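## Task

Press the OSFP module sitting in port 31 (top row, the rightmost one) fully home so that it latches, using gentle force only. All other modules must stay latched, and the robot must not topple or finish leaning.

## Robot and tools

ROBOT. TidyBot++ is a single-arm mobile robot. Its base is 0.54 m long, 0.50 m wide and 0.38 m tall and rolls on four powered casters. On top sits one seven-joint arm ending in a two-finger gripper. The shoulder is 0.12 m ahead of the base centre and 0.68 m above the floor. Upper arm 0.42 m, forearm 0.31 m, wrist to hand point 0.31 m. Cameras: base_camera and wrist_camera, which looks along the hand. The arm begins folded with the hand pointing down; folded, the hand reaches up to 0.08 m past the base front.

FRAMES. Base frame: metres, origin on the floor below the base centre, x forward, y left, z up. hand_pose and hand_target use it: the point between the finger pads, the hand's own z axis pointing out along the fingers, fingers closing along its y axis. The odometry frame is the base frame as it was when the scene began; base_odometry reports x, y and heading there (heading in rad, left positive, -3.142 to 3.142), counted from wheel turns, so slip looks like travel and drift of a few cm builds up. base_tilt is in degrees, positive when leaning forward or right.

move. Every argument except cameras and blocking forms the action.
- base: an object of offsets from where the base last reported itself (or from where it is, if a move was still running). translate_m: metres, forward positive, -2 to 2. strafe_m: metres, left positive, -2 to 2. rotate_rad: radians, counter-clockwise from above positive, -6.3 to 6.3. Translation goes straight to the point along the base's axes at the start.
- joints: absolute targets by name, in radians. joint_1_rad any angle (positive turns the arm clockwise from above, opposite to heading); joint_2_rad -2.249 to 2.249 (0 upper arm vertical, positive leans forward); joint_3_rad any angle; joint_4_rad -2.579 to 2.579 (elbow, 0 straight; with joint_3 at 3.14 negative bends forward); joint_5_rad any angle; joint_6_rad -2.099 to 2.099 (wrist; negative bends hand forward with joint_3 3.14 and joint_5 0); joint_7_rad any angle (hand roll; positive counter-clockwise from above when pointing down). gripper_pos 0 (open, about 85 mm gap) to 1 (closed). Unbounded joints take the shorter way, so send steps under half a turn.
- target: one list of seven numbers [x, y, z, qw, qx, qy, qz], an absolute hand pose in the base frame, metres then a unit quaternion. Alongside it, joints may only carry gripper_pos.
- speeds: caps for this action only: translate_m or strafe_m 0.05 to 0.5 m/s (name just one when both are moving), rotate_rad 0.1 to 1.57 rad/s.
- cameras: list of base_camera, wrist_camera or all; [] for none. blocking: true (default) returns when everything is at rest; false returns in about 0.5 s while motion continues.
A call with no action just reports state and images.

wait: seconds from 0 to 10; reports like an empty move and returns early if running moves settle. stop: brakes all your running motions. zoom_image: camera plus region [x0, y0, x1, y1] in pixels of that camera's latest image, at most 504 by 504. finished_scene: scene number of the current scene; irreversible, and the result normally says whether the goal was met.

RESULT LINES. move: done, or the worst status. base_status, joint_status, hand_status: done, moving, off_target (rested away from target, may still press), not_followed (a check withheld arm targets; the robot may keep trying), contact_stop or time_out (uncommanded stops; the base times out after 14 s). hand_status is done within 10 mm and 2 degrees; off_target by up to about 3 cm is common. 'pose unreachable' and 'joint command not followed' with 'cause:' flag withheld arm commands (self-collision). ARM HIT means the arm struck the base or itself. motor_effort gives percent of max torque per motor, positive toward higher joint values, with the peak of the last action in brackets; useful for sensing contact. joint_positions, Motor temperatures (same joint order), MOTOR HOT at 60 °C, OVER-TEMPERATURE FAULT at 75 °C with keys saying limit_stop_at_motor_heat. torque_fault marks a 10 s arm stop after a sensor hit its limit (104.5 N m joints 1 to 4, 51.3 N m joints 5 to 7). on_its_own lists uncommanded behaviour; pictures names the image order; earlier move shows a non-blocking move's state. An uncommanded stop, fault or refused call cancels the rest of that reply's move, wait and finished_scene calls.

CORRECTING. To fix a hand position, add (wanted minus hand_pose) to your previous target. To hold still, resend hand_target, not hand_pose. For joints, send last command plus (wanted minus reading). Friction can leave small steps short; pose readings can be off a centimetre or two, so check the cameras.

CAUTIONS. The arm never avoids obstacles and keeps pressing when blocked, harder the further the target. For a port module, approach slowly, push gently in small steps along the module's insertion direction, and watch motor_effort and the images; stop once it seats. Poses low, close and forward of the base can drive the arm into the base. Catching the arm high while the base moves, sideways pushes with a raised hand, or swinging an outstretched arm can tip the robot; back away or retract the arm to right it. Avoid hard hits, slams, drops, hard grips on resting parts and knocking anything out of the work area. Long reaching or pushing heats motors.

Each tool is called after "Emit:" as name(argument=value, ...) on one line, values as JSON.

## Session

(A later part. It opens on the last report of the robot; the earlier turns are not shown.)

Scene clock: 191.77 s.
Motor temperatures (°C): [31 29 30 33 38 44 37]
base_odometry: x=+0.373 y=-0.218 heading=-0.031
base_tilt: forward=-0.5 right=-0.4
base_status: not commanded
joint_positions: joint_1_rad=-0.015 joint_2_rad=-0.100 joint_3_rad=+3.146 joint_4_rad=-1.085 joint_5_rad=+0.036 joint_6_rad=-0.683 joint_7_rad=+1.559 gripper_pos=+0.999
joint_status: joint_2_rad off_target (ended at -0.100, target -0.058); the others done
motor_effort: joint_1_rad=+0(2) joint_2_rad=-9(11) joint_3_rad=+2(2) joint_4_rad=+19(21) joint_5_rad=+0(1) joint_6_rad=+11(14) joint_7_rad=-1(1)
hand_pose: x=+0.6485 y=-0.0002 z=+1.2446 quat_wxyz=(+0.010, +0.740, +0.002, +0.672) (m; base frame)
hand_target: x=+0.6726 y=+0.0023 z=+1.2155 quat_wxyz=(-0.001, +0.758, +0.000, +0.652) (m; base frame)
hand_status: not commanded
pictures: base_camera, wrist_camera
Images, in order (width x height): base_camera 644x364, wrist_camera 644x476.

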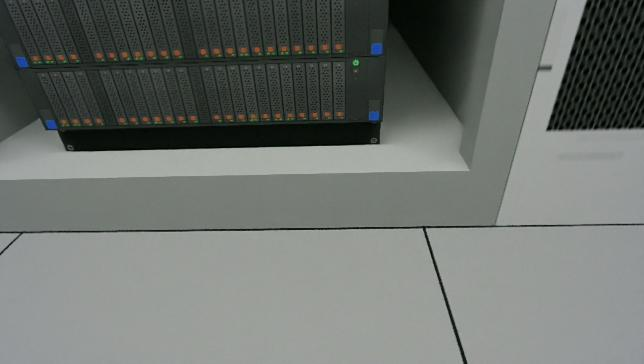

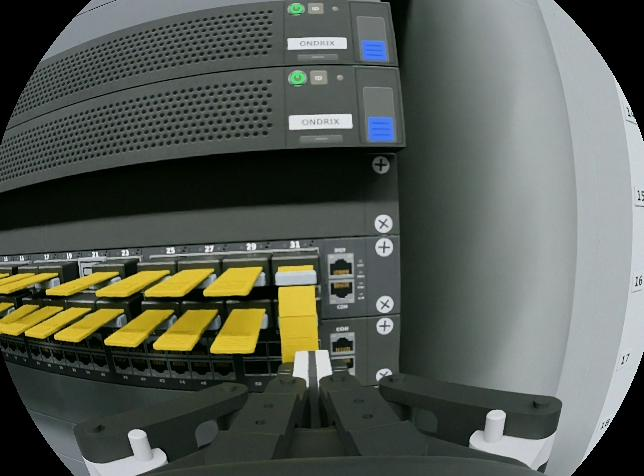

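Emit:
zoom_image(camera="wrist_camera", region=[190, 220, 390, 390])

Emit:
zoom_image(camera="wrist_camera", region=[230, 235, 340, 315])

Scaled by 2.520.

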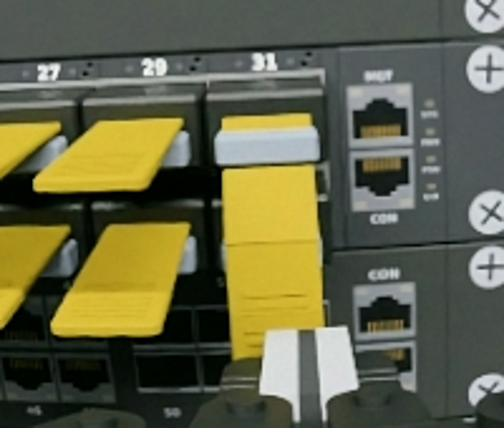

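Scaled by 4.582.

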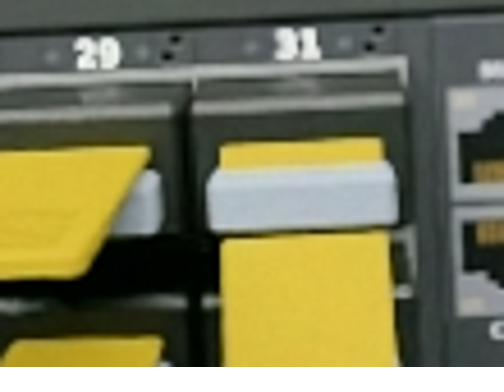

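Emit:
move(joints={"joint_1_rad": 0.0, "joint_2_rad": -0.1, "joint_3_rad": 3.14, "joint_4_rad": -1.088, "joint_5_rad": 0.0, "joint_6_rad": -0.687, "joint_7_rad": 1.57, "gripper_pos": 1.0}, cameras=["wrist_camera"])

Scene clock: 197.63 s.
Motor temperatures (°C): [31 29 30 33 38 44 37]
move: done
base_odometry: x=+0.373 y=-0.218 heading=-0.031
base_tilt: forward=-0.6 right=-0.4
base_status: not commanded
joint_positions: joint_1_rad=-0.015 joint_2_rad=-0.125 joint_3_rad=+3.146 joint_4_rad=-1.087 joint_5_rad=+0.036 joint_6_rad=-0.684 joint_7_rad=+1.559 gripper_pos=+0.999
joint_status: all done
motor_effort: joint_1_rad=-1(1) joint_2_rad=-10(12) joint_3_rad=+1(2) joint_4_rad=+20(21) joint_5_rad=+0(1) joint_6_rad=+12(13) joint_7_rad=-1(2)
hand_pose: x=+0.6350 y=-0.0004 z=+1.2554 quat_wxyz=(+0.010, +0.733, +0.002, +0.680) (m; base frame)
hand_target: x=+0.6491 y=+0.0023 z=+1.2411 quat_wxyz=(-0.001, +0.743, +0.000, +0.669) (m; base frame)
hand_status: not commanded
pictures: wrist_camera
Images, in order (width x height): wrist_camera 644x476.

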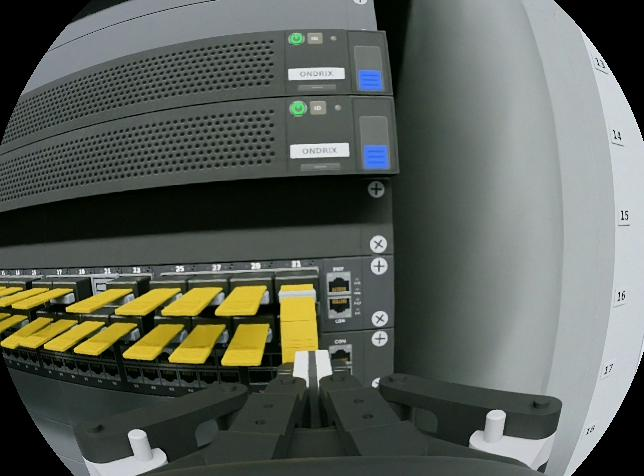

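Emit:
move(base={"translate_m": -0.06}, speeds={"translate_m": 0.1}, cameras=["wrist_camera"])

Emit:
zoom_image(camera="wrist_camera", region=[190, 220, 390, 390])

Scene clock: 199.40 s.
Motor temperatures (°C): [31 29 30 33 38 44 37]
move: done
base_odometry: x=+0.314 y=-0.216 heading=-0.031
base_tilt: forward=-0.6 right=-0.4
base_status: done
joint_positions: joint_1_rad=-0.015 joint_2_rad=-0.111 joint_3_rad=+3.146 joint_4_rad=-1.086 joint_5_rad=+0.036 joint_6_rad=-0.681 joint_7_rad=+1.559 gripper_pos=+0.999
joint_status: not commanded
motor_effort: joint_1_rad=-1(2) joint_2_rad=-16(17) joint_3_rad=+1(2) joint_4_rad=+20(21) joint_5_rad=+0(0) joint_6_rad=+9(12) joint_7_rad=-1(1)
hand_pose: x=+0.6430 y=-0.0003 z=+1.2494 quat_wxyz=(+0.010, +0.737, +0.002, +0.676) (m; base frame)
hand_target: x=+0.6491 y=+0.0023 z=+1.2411 quat_wxyz=(-0.001, +0.743, +0.000, +0.669) (m; base frame)
hand_status: not commanded
pictures: wrist_camera
Images, in order (width x height): wrist_camera 644x476.

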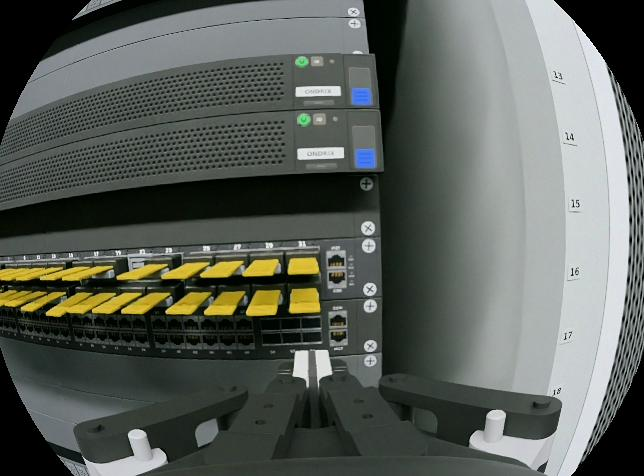

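Scaled by 2.520.

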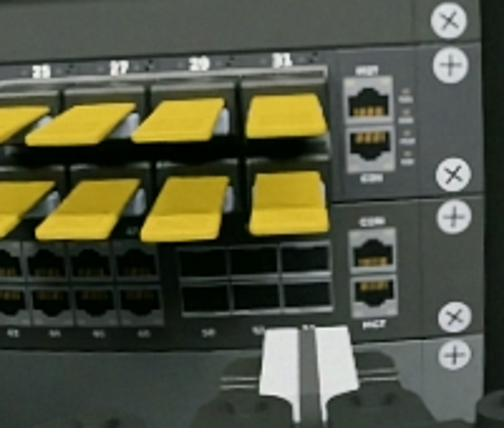

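Emit:
zoom_image(camera="wrist_camera", region=[255, 235, 335, 295])

Emit:
zoom_image(camera="wrist_camera", region=[195, 240, 275, 300])

Scaled by 6.300.

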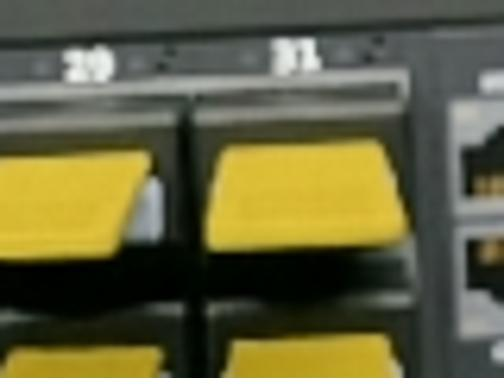

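Scaled by 6.300.

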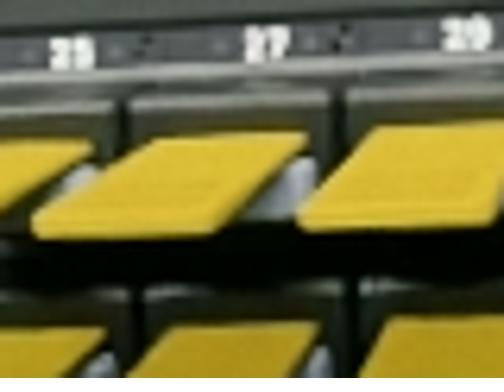

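Emit:
move(joints={"joint_1_rad": 0.0, "joint_2_rad": 0.012, "joint_3_rad": 3.14, "joint_4_rad": -0.693, "joint_5_rad": 0.0, "joint_6_rad": -0.866, "joint_7_rad": 1.57, "gripper_pos": 1.0}, base={"translate_m": 0.04}, speeds={"translate_m": 0.1}, cameras=["wrist_camera"])

Emit:
zoom_image(camera="wrist_camera", region=[190, 260, 350, 380])

Scene clock: 206.97 s.
Motor temperatures (°C): [31 29 30 33 38 44 37]
move: done
base_odometry: x=+0.354 y=-0.218 heading=-0.031
base_tilt: forward=-0.5 right=-0.4
base_status: done
joint_positions: joint_1_rad=-0.015 joint_2_rad=-0.001 joint_3_rad=+3.146 joint_4_rad=-0.701 joint_5_rad=+0.036 joint_6_rad=-0.828 joint_7_rad=+1.559 gripper_pos=+0.999
joint_status: all done
motor_effort: joint_1_rad=-1(2) joint_2_rad=-17(21) joint_3_rad=+1(3) joint_4_rad=+16(22) joint_5_rad=+0(1) joint_6_rad=+9(11) joint_7_rad=-1(2)
hand_pose: x=+0.6319 y=-0.0014 z=+1.3564 quat_wxyz=(+0.010, +0.692, -0.002, +0.722) (m; base frame)
hand_target: x=+0.6391 y=+0.0022 z=+1.3419 quat_wxyz=(-0.001, +0.707, +0.000, +0.707) (m; base frame)
hand_status: not commanded
pictures: wrist_camera
Images, in order (width x height): wrist_camera 644x476.

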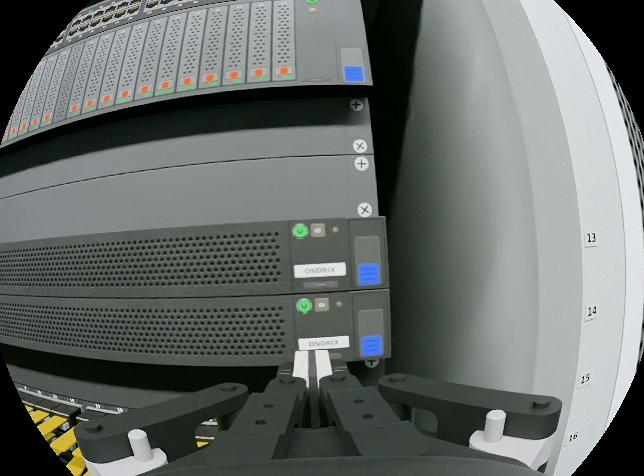

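Scaled by 3.150.

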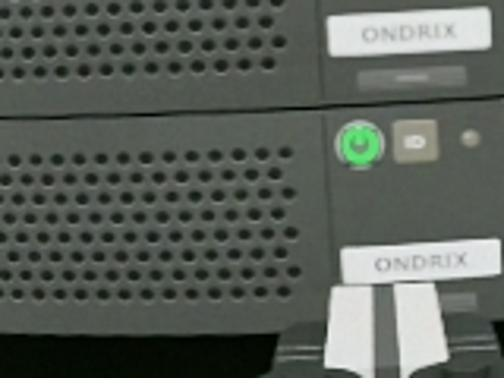

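Emit:
move(joints={"joint_1_rad": 0.0, "joint_2_rad": 0.03, "joint_3_rad": 3.14, "joint_4_rad": -0.45, "joint_5_rad": 0.0, "joint_6_rad": -1.41, "joint_7_rad": 1.57, "gripper_pos": 1.0}, cameras=["wrist_camera"])

Scene clock: 216.10 s.
Motor temperatures (°C): [31 29 30 33 38 44 37]
move: done
base_odometry: x=+0.354 y=-0.218 heading=-0.031
base_tilt: forward=-0.5 right=-0.4
base_status: not commanded
joint_positions: joint_1_rad=-0.015 joint_2_rad=+0.015 joint_3_rad=+3.146 joint_4_rad=-0.462 joint_5_rad=+0.036 joint_6_rad=-1.370 joint_7_rad=+1.559 gripper_pos=+0.999
joint_status: all done
motor_effort: joint_1_rad=-1(2) joint_2_rad=-14(18) joint_3_rad=+1(3) joint_4_rad=+14(17) joint_5_rad=+0(1) joint_6_rad=+8(10) joint_7_rad=-1(2)
hand_pose: x=+0.5694 y=-0.0047 z=+1.2966 quat_wxyz=(+0.009, +0.798, -0.008, +0.603) (m; base frame)
hand_target: x=+0.5723 y=+0.0021 z=+1.2835 quat_wxyz=(-0.001, +0.811, +0.000, +0.586) (m; base frame)
hand_status: not commanded
pictures: wrist_camera
Images, in order (width x height): wrist_camera 644x476.

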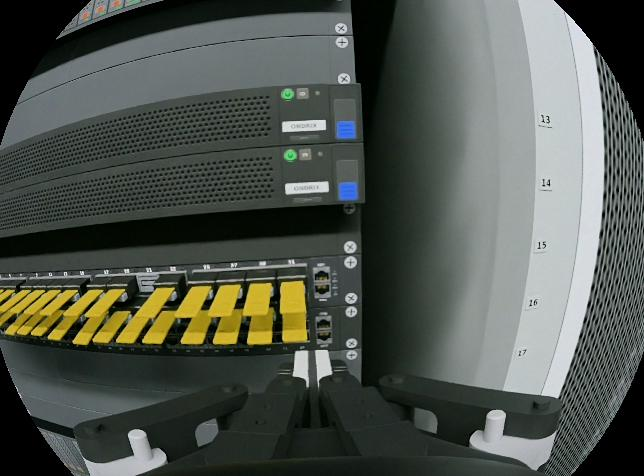

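Emit:
move(base={"translate_m": 0.045}, speeds={"translate_m": 0.1}, cameras=["wrist_camera"])

Emit:
zoom_image(camera="wrist_camera", region=[220, 255, 320, 330])

Emit:
zoom_image(camera="wrist_camera", region=[160, 255, 260, 330])

Scene clock: 217.67 s.
Motor temperatures (°C): [31 29 30 33 38 44 37]
move: done
base_odometry: x=+0.399 y=-0.219 heading=-0.031
base_tilt: forward=-0.5 right=-0.4
base_status: done
joint_positions: joint_1_rad=-0.015 joint_2_rad=+0.028 joint_3_rad=+3.146 joint_4_rad=-0.460 joint_5_rad=+0.036 joint_6_rad=-1.374 joint_7_rad=+1.559 gripper_pos=+0.999
joint_status: not commanded
motor_effort: joint_1_rad=-1(2) joint_2_rad=-15(19) joint_3_rad=+1(1) joint_4_rad=+14(15) joint_5_rad=+0(0) joint_6_rad=+9(9) joint_7_rad=-1(1)
hand_pose: x=+0.5766 y=-0.0046 z=+1.2907 quat_wxyz=(+0.009, +0.802, -0.008, +0.597) (m; base frame)
hand_target: x=+0.5723 y=+0.0021 z=+1.2835 quat_wxyz=(-0.001, +0.811, +0.000, +0.586) (m; base frame)
hand_status: not commanded
pictures: wrist_camera
Images, in order (width x height): wrist_camera 644x476.

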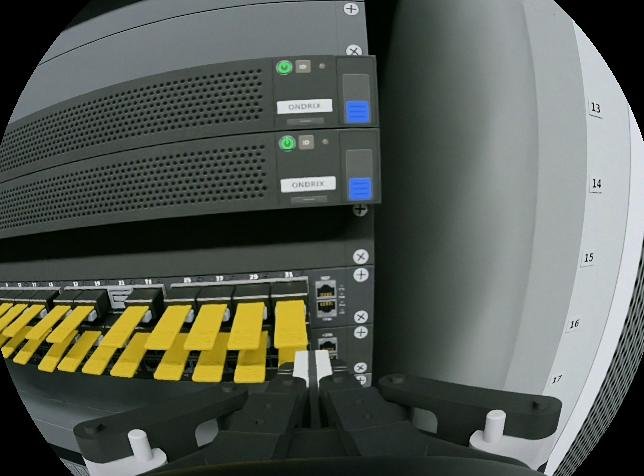

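Scaled by 5.040.

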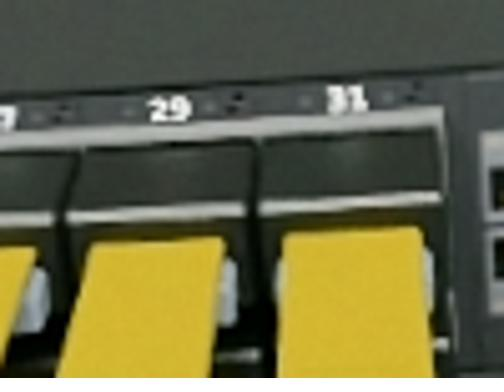

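Scaled by 5.040.

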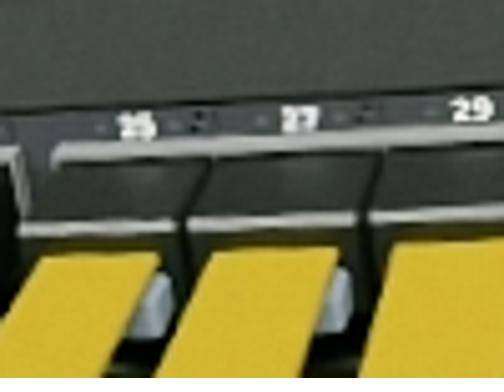

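Emit:
zoom_image(camera="wrist_camera", region=[250, 280, 310, 310])

Emit:
zoom_image(camera="wrist_camera", region=[215, 280, 275, 310])

Emit:
zoom_image(camera="wrist_camera", region=[180, 280, 240, 310])

Scaled by 8.400.

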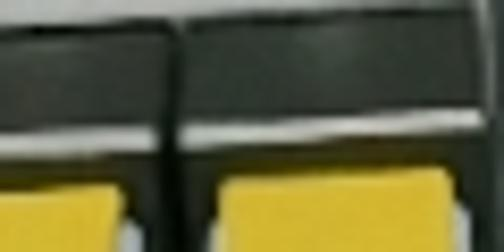

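Scaled by 8.400.

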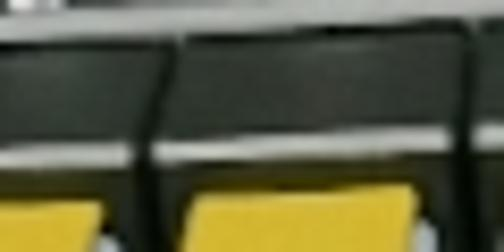

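Scaled by 8.400.

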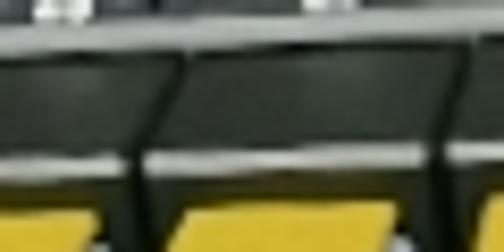

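Emit:
zoom_image(camera="wrist_camera", region=[258, 288, 284, 306])

Emit:
zoom_image(camera="wrist_camera", region=[220, 290, 246, 308])

Emit:
zoom_image(camera="wrist_camera", region=[184, 291, 210, 309])

Scaled by 19.385.

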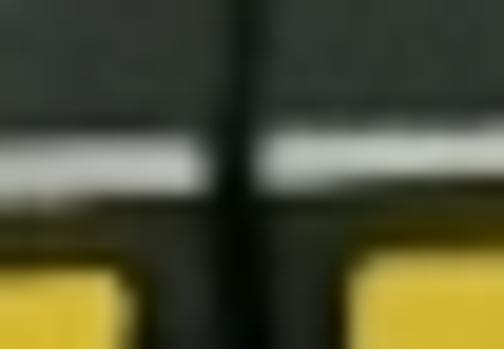

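Scaled by 19.385.

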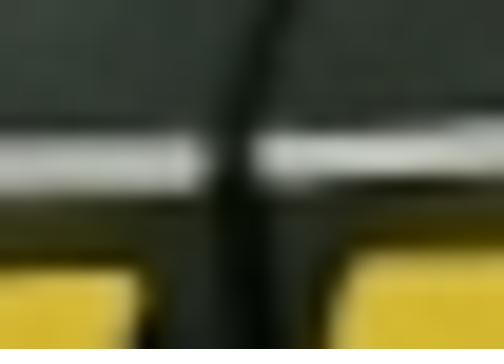

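Scaled by 19.385.

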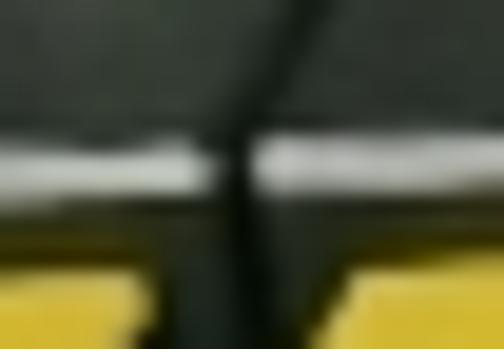

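Emit:
move(joints={"joint_1_rad": 0.0, "joint_2_rad": -0.058, "joint_3_rad": 3.14, "joint_4_rad": -0.9325, "joint_5_rad": 0.0, "joint_6_rad": -0.67, "joint_7_rad": 1.57, "gripper_pos": 1.0}, base={"translate_m": -0.056, "strafe_m": 0.005}, speeds={"translate_m": 0.15}, cameras=["wrist_camera"])

Emit:
zoom_image(camera="wrist_camera", region=[190, 290, 390, 400])

Scene clock: 230.63 s.
Motor temperatures (°C): [31 29 30 33 38 44 37]
move: done
base_odometry: x=+0.343 y=-0.213 heading=-0.031
base_tilt: forward=-0.5 right=-0.4
base_status: done
joint_positions: joint_1_rad=-0.015 joint_2_rad=-0.053 joint_3_rad=+3.146 joint_4_rad=-0.926 joint_5_rad=+0.035 joint_6_rad=-0.715 joint_7_rad=+1.559 gripper_pos=+0.999
joint_status: all done
motor_effort: joint_1_rad=-1(2) joint_2_rad=-17(20) joint_3_rad=+1(3) joint_4_rad=+19(20) joint_5_rad=+0(1) joint_6_rad=+9(10) joint_7_rad=-1(2)
hand_pose: x=+0.6485 y=-0.0004 z=+1.2991 quat_wxyz=(+0.010, +0.713, +0.001, +0.701) (m; base frame)
hand_target: x=+0.6470 y=+0.0023 z=+1.3117 quat_wxyz=(-0.001, +0.698, +0.000, +0.716) (m; base frame)
hand_status: not commanded
pictures: wrist_camera
Images, in order (width x height): wrist_camera 644x476.

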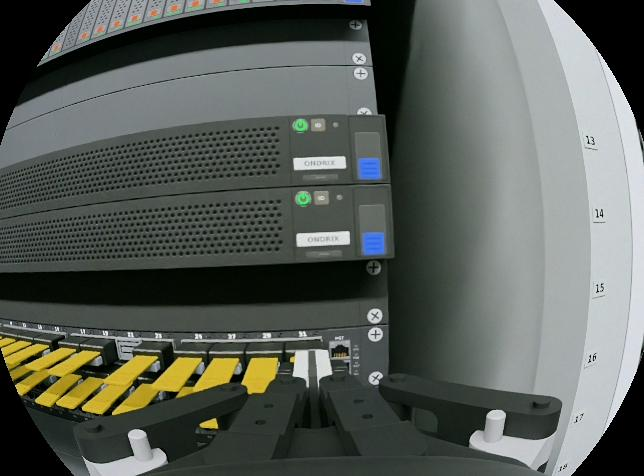

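Scaled by 2.520.

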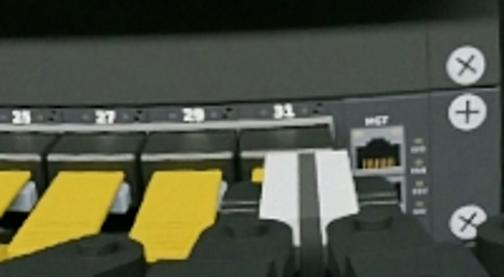

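Emit:
move(joints={"joint_1_rad": 0.0, "joint_2_rad": -0.06, "joint_3_rad": 3.14, "joint_4_rad": -0.918, "joint_5_rad": 0.0, "joint_6_rad": -0.67, "joint_7_rad": 1.57, "gripper_pos": 1.0}, base={"strafe_m": 0.006}, speeds={"strafe_m": 0.1}, cameras=["wrist_camera"])

Emit:
zoom_image(camera="wrist_camera", region=[190, 290, 390, 400])

Scene clock: 232.43 s.
Motor temperatures (°C): [31 29 30 33 38 44 37]
move: done
base_odometry: x=+0.343 y=-0.206 heading=-0.031
base_tilt: forward=-0.6 right=-0.4
base_status: done
joint_positions: joint_1_rad=-0.015 joint_2_rad=-0.056 joint_3_rad=+3.145 joint_4_rad=-0.922 joint_5_rad=+0.035 joint_6_rad=-0.712 joint_7_rad=+1.559 gripper_pos=+0.999
joint_status: all done
motor_effort: joint_1_rad=+0(3) joint_2_rad=-17(19) joint_3_rad=+1(3) joint_4_rad=+19(20) joint_5_rad=+0(1) joint_6_rad=+9(10) joint_7_rad=-1(2)
hand_pose: x=+0.6464 y=+0.0001 z=+1.3030 quat_wxyz=(+0.009, +0.710, +0.001, +0.704) (m; base frame)
hand_target: x=+0.6426 y=+0.0023 z=+1.3207 quat_wxyz=(-0.001, +0.692, +0.000, +0.722) (m; base frame)
hand_status: not commanded
pictures: wrist_camera
Images, in order (width x height): wrist_camera 644x476.

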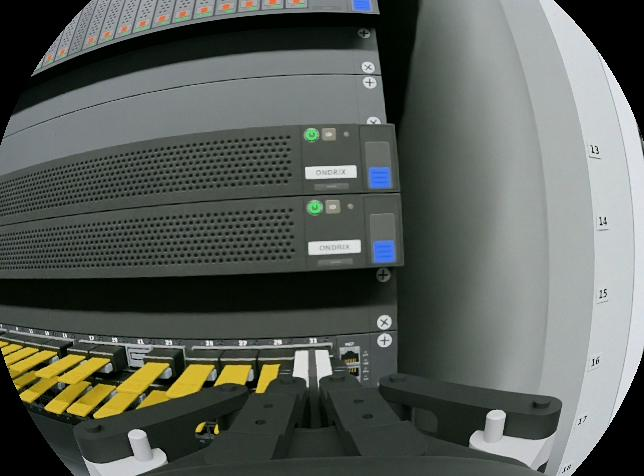

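Scaled by 2.520.

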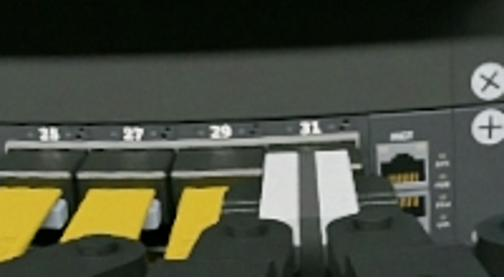

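Emit:
move(base={"translate_m": 0.032}, speeds={"translate_m": 0.08}, cameras=["wrist_camera"])

Emit:
zoom_image(camera="wrist_camera", region=[190, 290, 390, 400])

Scene clock: 234.40 s.
Motor temperatures (°C): [31 29 30 33 38 44 37]
move: done
base_odometry: x=+0.375 y=-0.207 heading=-0.031
base_tilt: forward=-0.6 right=-0.4
base_status: done
joint_positions: joint_1_rad=-0.015 joint_2_rad=-0.060 joint_3_rad=+3.145 joint_4_rad=-0.922 joint_5_rad=+0.035 joint_6_rad=-0.711 joint_7_rad=+1.559 gripper_pos=+0.999
joint_status: not commanded
motor_effort: joint_1_rad=-1(1) joint_2_rad=-17(20) joint_3_rad=+1(2) joint_4_rad=+18(19) joint_5_rad=+0(0) joint_6_rad=+9(10) joint_7_rad=-1(1)
hand_pose: x=+0.6434 y=+0.0001 z=+1.3059 quat_wxyz=(+0.009, +0.708, +0.001, +0.706) (m; base frame)
hand_target: x=+0.6426 y=+0.0023 z=+1.3207 quat_wxyz=(-0.001, +0.692, +0.000, +0.722) (m; base frame)
hand_status: not commanded
pictures: wrist_camera
Images, in order (width x height): wrist_camera 644x476.

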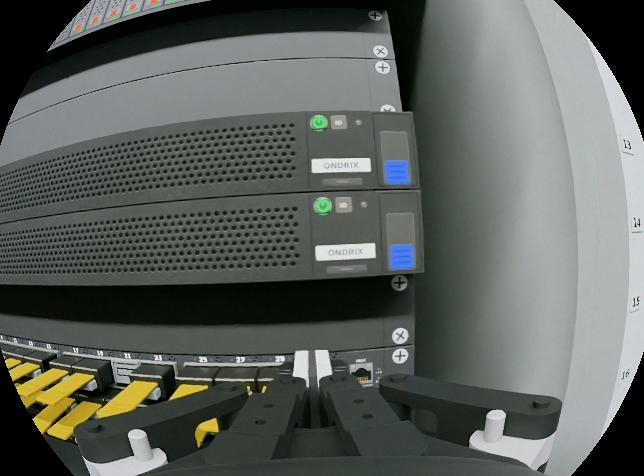

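Scaled by 2.520.

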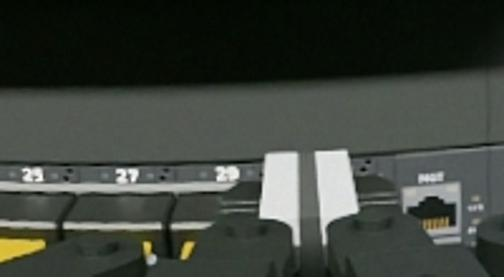

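Emit:
move(joints={"joint_1_rad": 0.0, "joint_2_rad": -0.058, "joint_3_rad": 3.14, "joint_4_rad": -0.933, "joint_5_rad": 0.0, "joint_6_rad": -0.67, "joint_7_rad": 1.57, "gripper_pos": 1.0}, cameras=["wrist_camera"])

Emit:
zoom_image(camera="wrist_camera", region=[190, 290, 390, 400])

Scene clock: 235.80 s.
Motor temperatures (°C): [31 29 30 33 38 44 37]
move: done
base_odometry: x=+0.375 y=-0.207 heading=-0.031
base_tilt: forward=-0.6 right=-0.4
base_status: not commanded
joint_positions: joint_1_rad=-0.015 joint_2_rad=-0.061 joint_3_rad=+3.145 joint_4_rad=-0.930 joint_5_rad=+0.035 joint_6_rad=-0.711 joint_7_rad=+1.559 gripper_pos=+0.999
joint_status: all done
motor_effort: joint_1_rad=-1(1) joint_2_rad=-17(19) joint_3_rad=+1(2) joint_4_rad=+19(20) joint_5_rad=+0(0) joint_6_rad=+9(10) joint_7_rad=-1(2)
hand_pose: x=+0.6451 y=+0.0001 z=+1.3016 quat_wxyz=(+0.009, +0.710, +0.001, +0.704) (m; base frame)
hand_target: x=+0.6471 y=+0.0023 z=+1.3114 quat_wxyz=(-0.001, +0.698, +0.000, +0.716) (m; base frame)
hand_status: not commanded
pictures: wrist_camera
Images, in order (width x height): wrist_camera 644x476.

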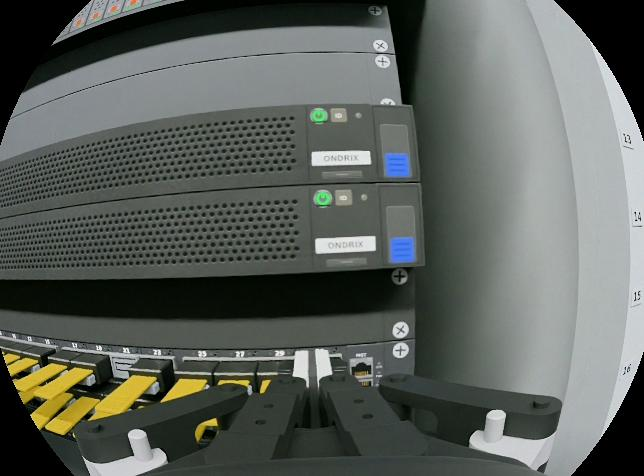

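Scaled by 2.520.

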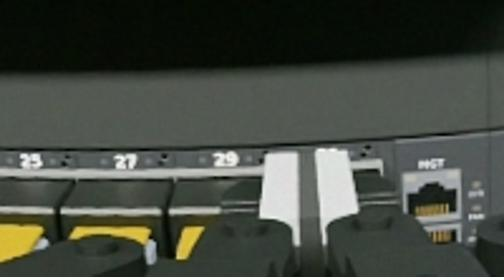

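Emit:
move(joints={"joint_1_rad": 0.0, "joint_2_rad": -0.058, "joint_3_rad": 3.14, "joint_4_rad": -0.939, "joint_5_rad": 0.0, "joint_6_rad": -0.67, "joint_7_rad": 1.57, "gripper_pos": 1.0}, cameras=["wrist_camera"])

Emit:
zoom_image(camera="wrist_camera", region=[190, 290, 390, 400])

Scene clock: 237.10 s.
Motor temperatures (°C): [31 29 30 33 38 44 37]
move: done
base_odometry: x=+0.375 y=-0.207 heading=-0.031
base_tilt: forward=-0.6 right=-0.4
base_status: not commanded
joint_positions: joint_1_rad=-0.015 joint_2_rad=-0.061 joint_3_rad=+3.145 joint_4_rad=-0.933 joint_5_rad=+0.035 joint_6_rad=-0.711 joint_7_rad=+1.559 gripper_pos=+0.999
joint_status: all done
motor_effort: joint_1_rad=-1(1) joint_2_rad=-17(18) joint_3_rad=+1(2) joint_4_rad=+19(20) joint_5_rad=+0(1) joint_6_rad=+8(9) joint_7_rad=-1(2)
hand_pose: x=+0.6457 y=+0.0001 z=+1.3000 quat_wxyz=(+0.009, +0.711, +0.001, +0.703) (m; base frame)
hand_target: x=+0.6483 y=+0.0023 z=+1.3081 quat_wxyz=(-0.001, +0.700, +0.000, +0.714) (m; base frame)
hand_status: not commanded
pictures: wrist_camera
Images, in order (width x height): wrist_camera 644x476.

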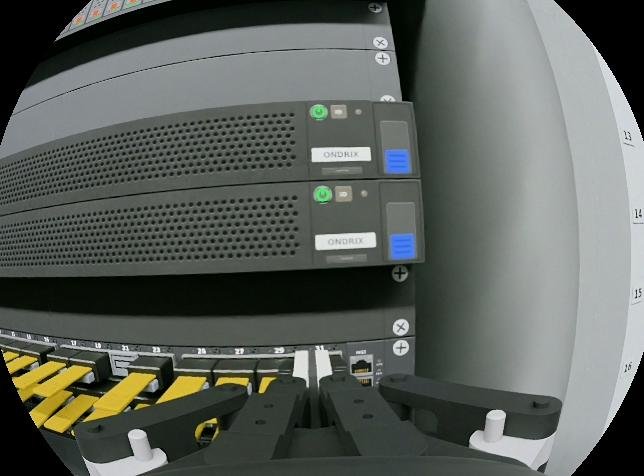

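Scaled by 2.520.

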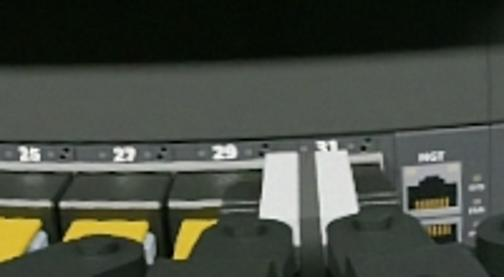

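Emit:
move(joints={"joint_1_rad": 0.0, "joint_2_rad": -0.056, "joint_3_rad": 3.14, "joint_4_rad": -0.941, "joint_5_rad": 0.0, "joint_6_rad": -0.67, "joint_7_rad": 1.57, "gripper_pos": 1.0}, base={"strafe_m": -0.0035}, speeds={"strafe_m": 0.05}, cameras=[])

Emit:
wait(seconds=0.3, cameras=["wrist_camera"])

Emit:
zoom_image(camera="wrist_camera", region=[190, 290, 390, 400])

Scene clock: 246.40 s.
Motor temperatures (°C): [31 29 30 33 38 44 37]
move: done
base_odometry: x=+0.375 y=-0.211 heading=-0.031
base_tilt: forward=-0.5 right=-0.4
base_status: done
joint_positions: joint_1_rad=-0.014 joint_2_rad=-0.060 joint_3_rad=+3.144 joint_4_rad=-0.934 joint_5_rad=+0.035 joint_6_rad=-0.710 joint_7_rad=+1.559 gripper_pos=+0.999
joint_status: all done
motor_effort: joint_1_rad=-2(4) joint_2_rad=-16(19) joint_3_rad=+0(5) joint_4_rad=+19(20) joint_5_rad=+0(1) joint_6_rad=+9(9) joint_7_rad=-1(1)
hand_pose: x=+0.6458 y=-0.0001 z=+1.2996 quat_wxyz=(+0.009, +0.712, +0.001, +0.702) (m; base frame)
hand_target: x=+0.6500 y=+0.0023 z=+1.3059 quat_wxyz=(-0.001, +0.701, +0.000, +0.713) (m; base frame)
hand_status: not commanded
pictures: none
No camera images: "cameras" was empty.

Scene clock: 246.70 s.
Motor temperatures (°C): [31 29 30 33 38 44 37]
base_odometry: x=+0.375 y=-0.211 heading=-0.031
base_tilt: forward=-0.5 right=-0.4
base_status: done
joint_positions: joint_1_rad=-0.014 joint_2_rad=-0.060 joint_3_rad=+3.144 joint_4_rad=-0.934 joint_5_rad=+0.035 joint_6_rad=-0.710 joint_7_rad=+1.559 gripper_pos=+0.999
joint_status: all done
motor_effort: joint_1_rad=-1(4) joint_2_rad=-17(19) joint_3_rad=+1(5) joint_4_rad=+18(20) joint_5_rad=+0(1) joint_6_rad=+9(9) joint_7_rad=-1(1)
hand_pose: x=+0.6458 y=-0.0001 z=+1.2996 quat_wxyz=(+0.009, +0.712, +0.001, +0.702) (m; base frame)
hand_target: x=+0.6500 y=+0.0023 z=+1.3059 quat_wxyz=(-0.001, +0.701, +0.000, +0.713) (m; base frame)
hand_status: not commanded
wait: 0.30 s; at rest by 0.27 s
pictures: wrist_camera
Images, in order (width x height): wrist_camera 644x476.

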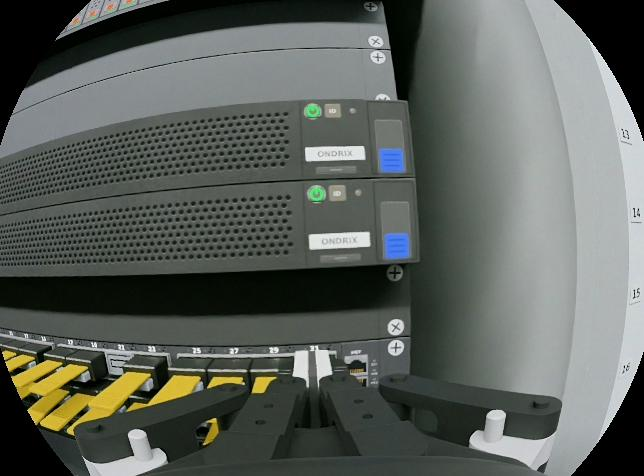

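Scaled by 2.520.

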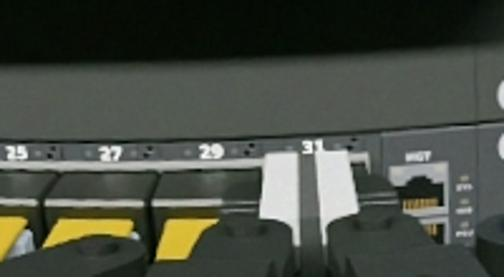

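Emit:
move(joints={"joint_1_rad": 0.0, "joint_2_rad": -0.056, "joint_3_rad": 3.14, "joint_4_rad": -0.944, "joint_5_rad": 0.0, "joint_6_rad": -0.67, "joint_7_rad": 1.57, "gripper_pos": 1.0}, base={"translate_m": 0.01}, speeds={"translate_m": 0.05}, cameras=["wrist_camera"])

Emit:
zoom_image(camera="wrist_camera", region=[240, 300, 380, 380])

Scene clock: 248.47 s.
Motor temperatures (°C): [31 29 30 33 38 44 37]
move: done
base_odometry: x=+0.386 y=-0.211 heading=-0.031
base_tilt: forward=-0.5 right=-0.4
base_status: done
joint_positions: joint_1_rad=-0.014 joint_2_rad=-0.059 joint_3_rad=+3.144 joint_4_rad=-0.935 joint_5_rad=+0.035 joint_6_rad=-0.707 joint_7_rad=+1.559 gripper_pos=+0.999
joint_status: all done
motor_effort: joint_1_rad=+0(1) joint_2_rad=-17(19) joint_3_rad=+1(2) joint_4_rad=+18(20) joint_5_rad=+0(1) joint_6_rad=+9(9) joint_7_rad=-1(1)
hand_pose: x=+0.6470 y=+0.0000 z=+1.2992 quat_wxyz=(+0.009, +0.711, +0.001, +0.703) (m; base frame)
hand_target: x=+0.6506 y=+0.0023 z=+1.3042 quat_wxyz=(-0.001, +0.703, +0.000, +0.712) (m; base frame)
hand_status: not commanded
pictures: wrist_camera
Images, in order (width x height): wrist_camera 644x476.

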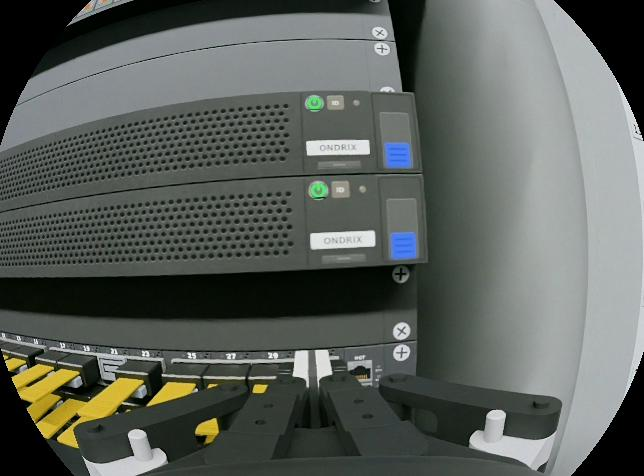

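Scaled by 3.600.

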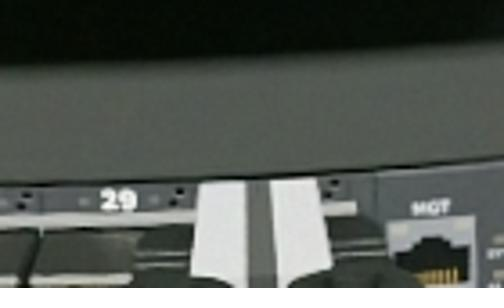

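Emit:
move(base={"translate_m": 0.002}, speeds={"translate_m": 0.05}, cameras=[])

Emit:
move(base={"translate_m": 0.002}, speeds={"translate_m": 0.05}, cameras=["wrist_camera"])

Emit:
zoom_image(camera="wrist_camera", region=[240, 320, 380, 400])

Scene clock: 249.57 s.
Motor temperatures (°C): [31 29 30 33 38 44 37]
move: done
base_odometry: x=+0.388 y=-0.211 heading=-0.031
base_tilt: forward=-0.6 right=-0.4
base_status: done
joint_positions: joint_1_rad=-0.014 joint_2_rad=-0.060 joint_3_rad=+3.144 joint_4_rad=-0.936 joint_5_rad=+0.035 joint_6_rad=-0.707 joint_7_rad=+1.559 gripper_pos=+0.999
joint_status: not commanded
motor_effort: joint_1_rad=-1(2) joint_2_rad=-17(21) joint_3_rad=+1(1) joint_4_rad=+18(20) joint_5_rad=+0(0) joint_6_rad=+9(9) joint_7_rad=-1(1)
hand_pose: x=+0.6467 y=+0.0000 z=+1.2992 quat_wxyz=(+0.009, +0.711, +0.001, +0.703) (m; base frame)
hand_target: x=+0.6506 y=+0.0023 z=+1.3042 quat_wxyz=(-0.001, +0.703, +0.000, +0.712) (m; base frame)
hand_status: not commanded
pictures: none
No camera images: "cameras" was empty.

Scene clock: 250.00 s.
Motor temperatures (°C): [31 29 30 33 38 44 37]
move: done
base_odometry: x=+0.390 y=-0.211 heading=-0.031
base_tilt: forward=-0.5 right=-0.4
base_status: done
joint_positions: joint_1_rad=-0.014 joint_2_rad=-0.060 joint_3_rad=+3.144 joint_4_rad=-0.937 joint_5_rad=+0.035 joint_6_rad=-0.707 joint_7_rad=+1.559 gripper_pos=+0.999
joint_status: not commanded
motor_effort: joint_1_rad=-1(1) joint_2_rad=-16(21) joint_3_rad=+1(1) joint_4_rad=+18(19) joint_5_rad=+0(0) joint_6_rad=+8(9) joint_7_rad=-1(1)
hand_pose: x=+0.6465 y=+0.0000 z=+1.2992 quat_wxyz=(+0.009, +0.711, +0.001, +0.703) (m; base frame)
hand_target: x=+0.6506 y=+0.0023 z=+1.3042 quat_wxyz=(-0.001, +0.703, +0.000, +0.712) (m; base frame)
hand_status: not commanded
pictures: wrist_camera
Images, in order (width x height): wrist_camera 644x476.

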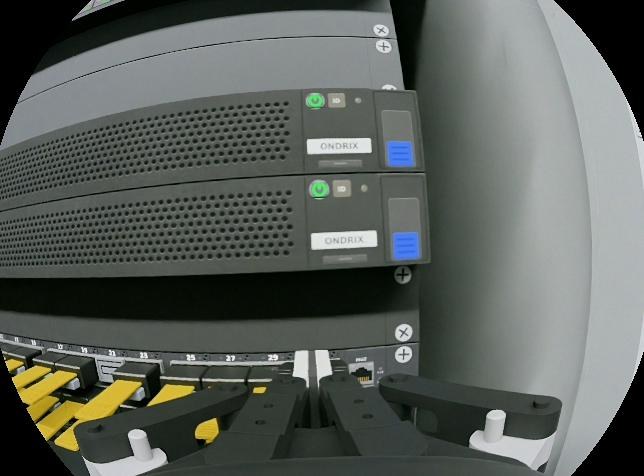

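Scaled by 3.600.

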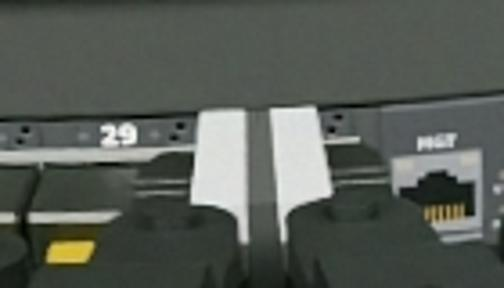

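Emit:
move(base={"translate_m": 0.002}, speeds={"translate_m": 0.05}, cameras=[])

Emit:
move(base={"translate_m": 0.002}, speeds={"translate_m": 0.05}, cameras=["wrist_camera"])

Emit:
zoom_image(camera="wrist_camera", region=[240, 320, 380, 400])

Scene clock: 252.00 s.
Motor temperatures (°C): [31 29 30 33 38 44 37]
move: done
base_odometry: x=+0.392 y=-0.211 heading=-0.031
base_tilt: forward=-0.6 right=-0.4
base_status: done
joint_positions: joint_1_rad=-0.014 joint_2_rad=-0.061 joint_3_rad=+3.144 joint_4_rad=-0.937 joint_5_rad=+0.035 joint_6_rad=-0.707 joint_7_rad=+1.559 gripper_pos=+0.999
joint_status: not commanded
motor_effort: joint_1_rad=-1(1) joint_2_rad=-17(21) joint_3_rad=+1(1) joint_4_rad=+19(20) joint_5_rad=+0(0) joint_6_rad=+8(9) joint_7_rad=-1(1)
hand_pose: x=+0.6461 y=+0.0000 z=+1.2994 quat_wxyz=(+0.009, +0.711, +0.001, +0.703) (m; base frame)
hand_target: x=+0.6506 y=+0.0023 z=+1.3042 quat_wxyz=(-0.001, +0.703, +0.000, +0.712) (m; base frame)
hand_status: not commanded
pictures: none
No camera images: "cameras" was empty.

Scene clock: 252.50 s.
Motor temperatures (°C): [31 29 30 33 38 44 37]
move: done
base_odometry: x=+0.394 y=-0.211 heading=-0.031
base_tilt: forward=-0.5 right=-0.4
base_status: done
joint_positions: joint_1_rad=-0.014 joint_2_rad=-0.064 joint_3_rad=+3.144 joint_4_rad=-0.937 joint_5_rad=+0.035 joint_6_rad=-0.707 joint_7_rad=+1.559 gripper_pos=+0.999
joint_status: not commanded
motor_effort: joint_1_rad=-1(2) joint_2_rad=-17(18) joint_3_rad=+1(1) joint_4_rad=+19(19) joint_5_rad=+0(1) joint_6_rad=+9(9) joint_7_rad=-1(1)
hand_pose: x=+0.6443 y=-0.0001 z=+1.3007 quat_wxyz=(+0.009, +0.710, +0.001, +0.704) (m; base frame)
hand_target: x=+0.6506 y=+0.0023 z=+1.3042 quat_wxyz=(-0.001, +0.703, +0.000, +0.712) (m; base frame)
hand_status: not commanded
pictures: wrist_camera
Images, in order (width x height): wrist_camera 644x476.

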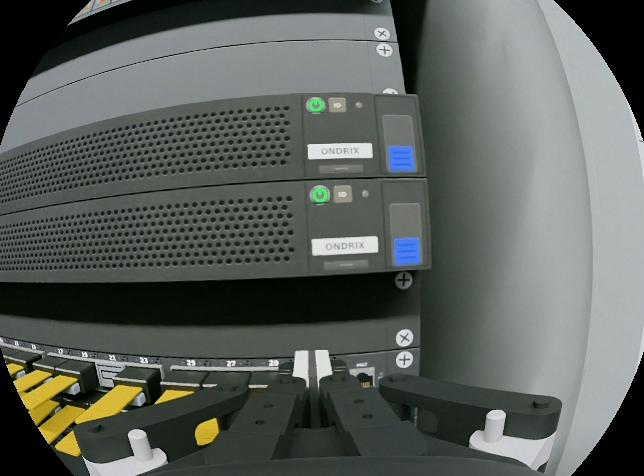

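Scaled by 3.600.

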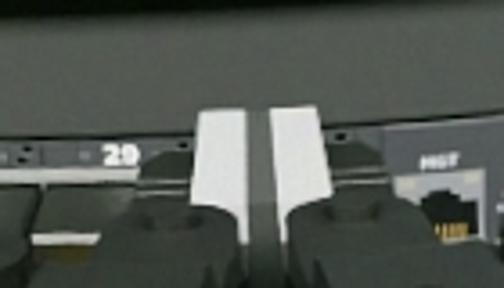

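Emit:
move(joints={"joint_1_rad": 0.0, "joint_2_rad": -0.04, "joint_3_rad": 3.14, "joint_4_rad": -0.949, "joint_5_rad": 0.0, "joint_6_rad": -0.67, "joint_7_rad": 1.57, "gripper_pos": 1.0}, cameras=["wrist_camera"])

Emit:
zoom_image(camera="wrist_camera", region=[240, 320, 380, 400])

Scene clock: 255.17 s.
Motor temperatures (°C): [31 29 30 33 38 44 37]
move: done
base_odometry: x=+0.394 y=-0.211 heading=-0.031
base_tilt: forward=-0.6 right=-0.4
base_status: not commanded
joint_positions: joint_1_rad=-0.014 joint_2_rad=-0.059 joint_3_rad=+3.144 joint_4_rad=-0.938 joint_5_rad=+0.035 joint_6_rad=-0.702 joint_7_rad=+1.559 gripper_pos=+0.999
joint_status: all done
motor_effort: joint_1_rad=-1(1) joint_2_rad=-15(17) joint_3_rad=+1(2) joint_4_rad=+18(19) joint_5_rad=+0(1) joint_6_rad=+8(9) joint_7_rad=-1(2)
hand_pose: x=+0.6477 y=+0.0000 z=+1.2990 quat_wxyz=(+0.009, +0.711, +0.001, +0.703) (m; base frame)
hand_target: x=+0.6614 y=+0.0023 z=+1.2929 quat_wxyz=(-0.001, +0.710, +0.000, +0.704) (m; base frame)
hand_status: not commanded
pictures: wrist_camera
Images, in order (width x height): wrist_camera 644x476.

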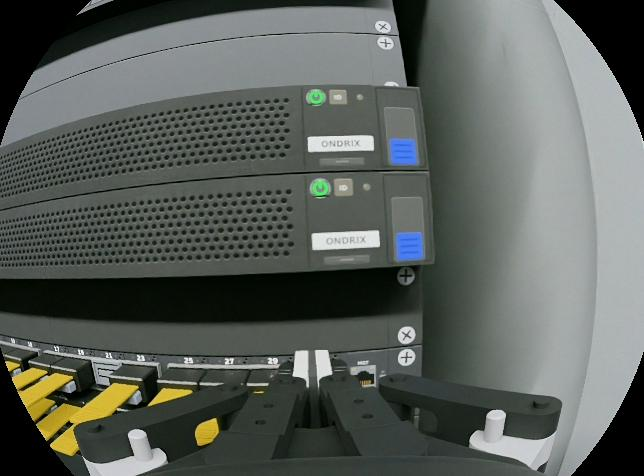

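Scaled by 3.600.

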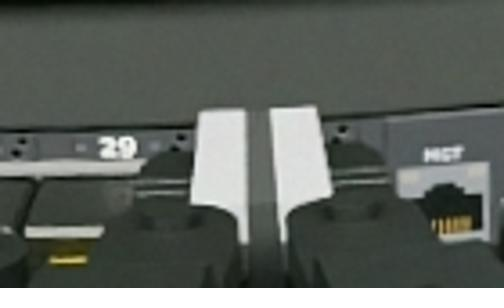

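Emit:
move(joints={"joint_1_rad": 0.0, "joint_2_rad": -0.022, "joint_3_rad": 3.14, "joint_4_rad": -0.954, "joint_5_rad": 0.0, "joint_6_rad": -0.67, "joint_7_rad": 1.57, "gripper_pos": 1.0}, cameras=["wrist_camera"])

Emit:
zoom_image(camera="wrist_camera", region=[240, 320, 380, 400])

Scene clock: 256.53 s.
Motor temperatures (°C): [31 29 30 33 38 44 37]
move: done
base_odometry: x=+0.394 y=-0.211 heading=-0.031
base_tilt: forward=-0.6 right=-0.4
base_status: not commanded
joint_positions: joint_1_rad=-0.014 joint_2_rad=-0.055 joint_3_rad=+3.144 joint_4_rad=-0.939 joint_5_rad=+0.035 joint_6_rad=-0.696 joint_7_rad=+1.559 gripper_pos=+0.999
joint_status: all done
motor_effort: joint_1_rad=+0(1) joint_2_rad=-14(15) joint_3_rad=+1(2) joint_4_rad=+16(18) joint_5_rad=+0(1) joint_6_rad=+8(8) joint_7_rad=-1(2)
hand_pose: x=+0.6501 y=+0.0001 z=+1.2988 quat_wxyz=(+0.009, +0.710, +0.001, +0.704) (m; base frame)
hand_target: x=+0.6732 y=+0.0023 z=+1.2802 quat_wxyz=(-0.001, +0.718, +0.000, +0.696) (m; base frame)
hand_status: not commanded
pictures: wrist_camera
Images, in order (width x height): wrist_camera 644x476.

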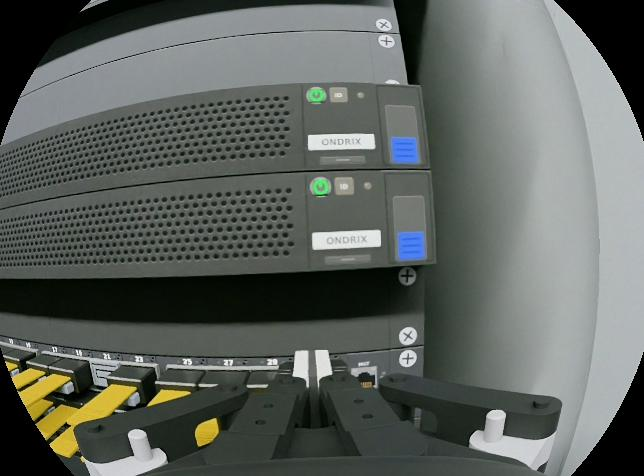

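Scaled by 3.600.

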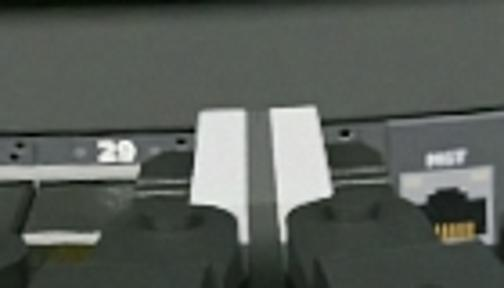

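Emit:
zoom_image(camera="wrist_camera", region=[280, 335, 350, 385])

Scaled by 7.200.

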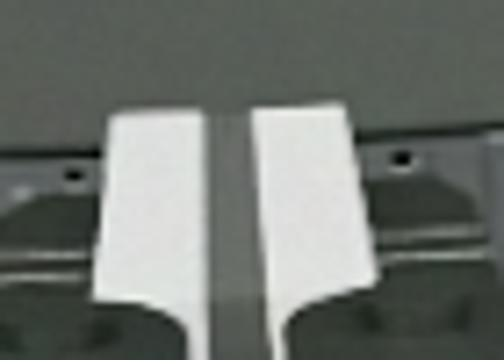

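Emit:
zoom_image(camera="wrist_camera", region=[200, 340, 300, 400])

Scaled by 5.040.

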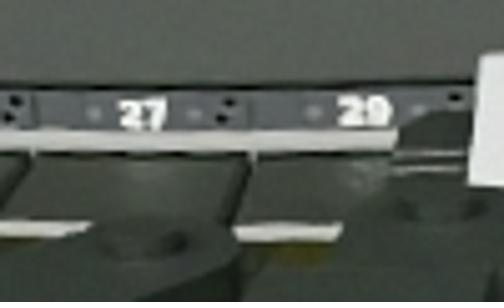

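Emit:
move(joints={"joint_1_rad": 0.0, "joint_2_rad": -0.06, "joint_3_rad": 3.14, "joint_4_rad": -0.944, "joint_5_rad": 0.0, "joint_6_rad": -0.67, "joint_7_rad": 1.57, "gripper_pos": 1.0}, base={"translate_m": -0.02}, speeds={"translate_m": 0.05}, cameras=["wrist_camera"])

Emit:
zoom_image(camera="wrist_camera", region=[190, 290, 390, 400])

Scene clock: 268.17 s.
Motor temperatures (°C): [31 29 30 33 38 44 37]
move: done
base_odometry: x=+0.374 y=-0.210 heading=-0.031
base_tilt: forward=-0.5 right=-0.4
base_status: done
joint_positions: joint_1_rad=-0.014 joint_2_rad=-0.064 joint_3_rad=+3.144 joint_4_rad=-0.940 joint_5_rad=+0.035 joint_6_rad=-0.692 joint_7_rad=+1.559 gripper_pos=+0.999
joint_status: all done
motor_effort: joint_1_rad=-1(2) joint_2_rad=-17(20) joint_3_rad=+1(3) joint_4_rad=+19(20) joint_5_rad=+0(1) joint_6_rad=+9(10) joint_7_rad=-1(1)
hand_pose: x=+0.6451 y=+0.0001 z=+1.3035 quat_wxyz=(+0.009, +0.706, +0.001, +0.708) (m; base frame)
hand_target: x=+0.6481 y=+0.0023 z=+1.3064 quat_wxyz=(-0.001, +0.701, +0.000, +0.713) (m; base frame)
hand_status: not commanded
pictures: wrist_camera
Images, in order (width x height): wrist_camera 644x476.

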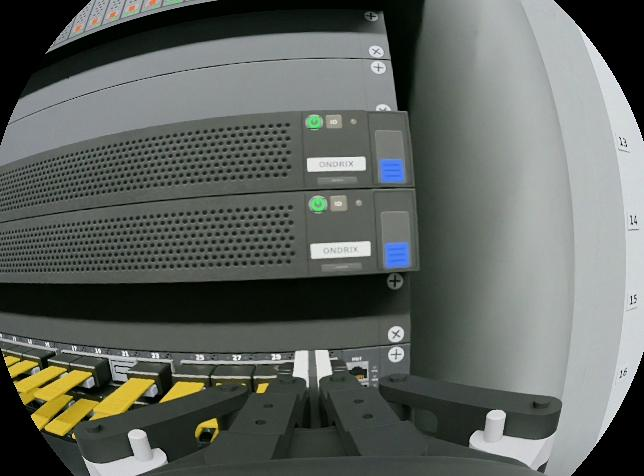

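Scaled by 2.520.

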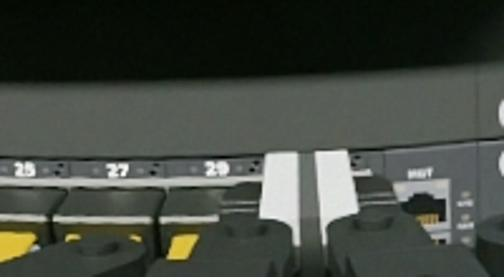

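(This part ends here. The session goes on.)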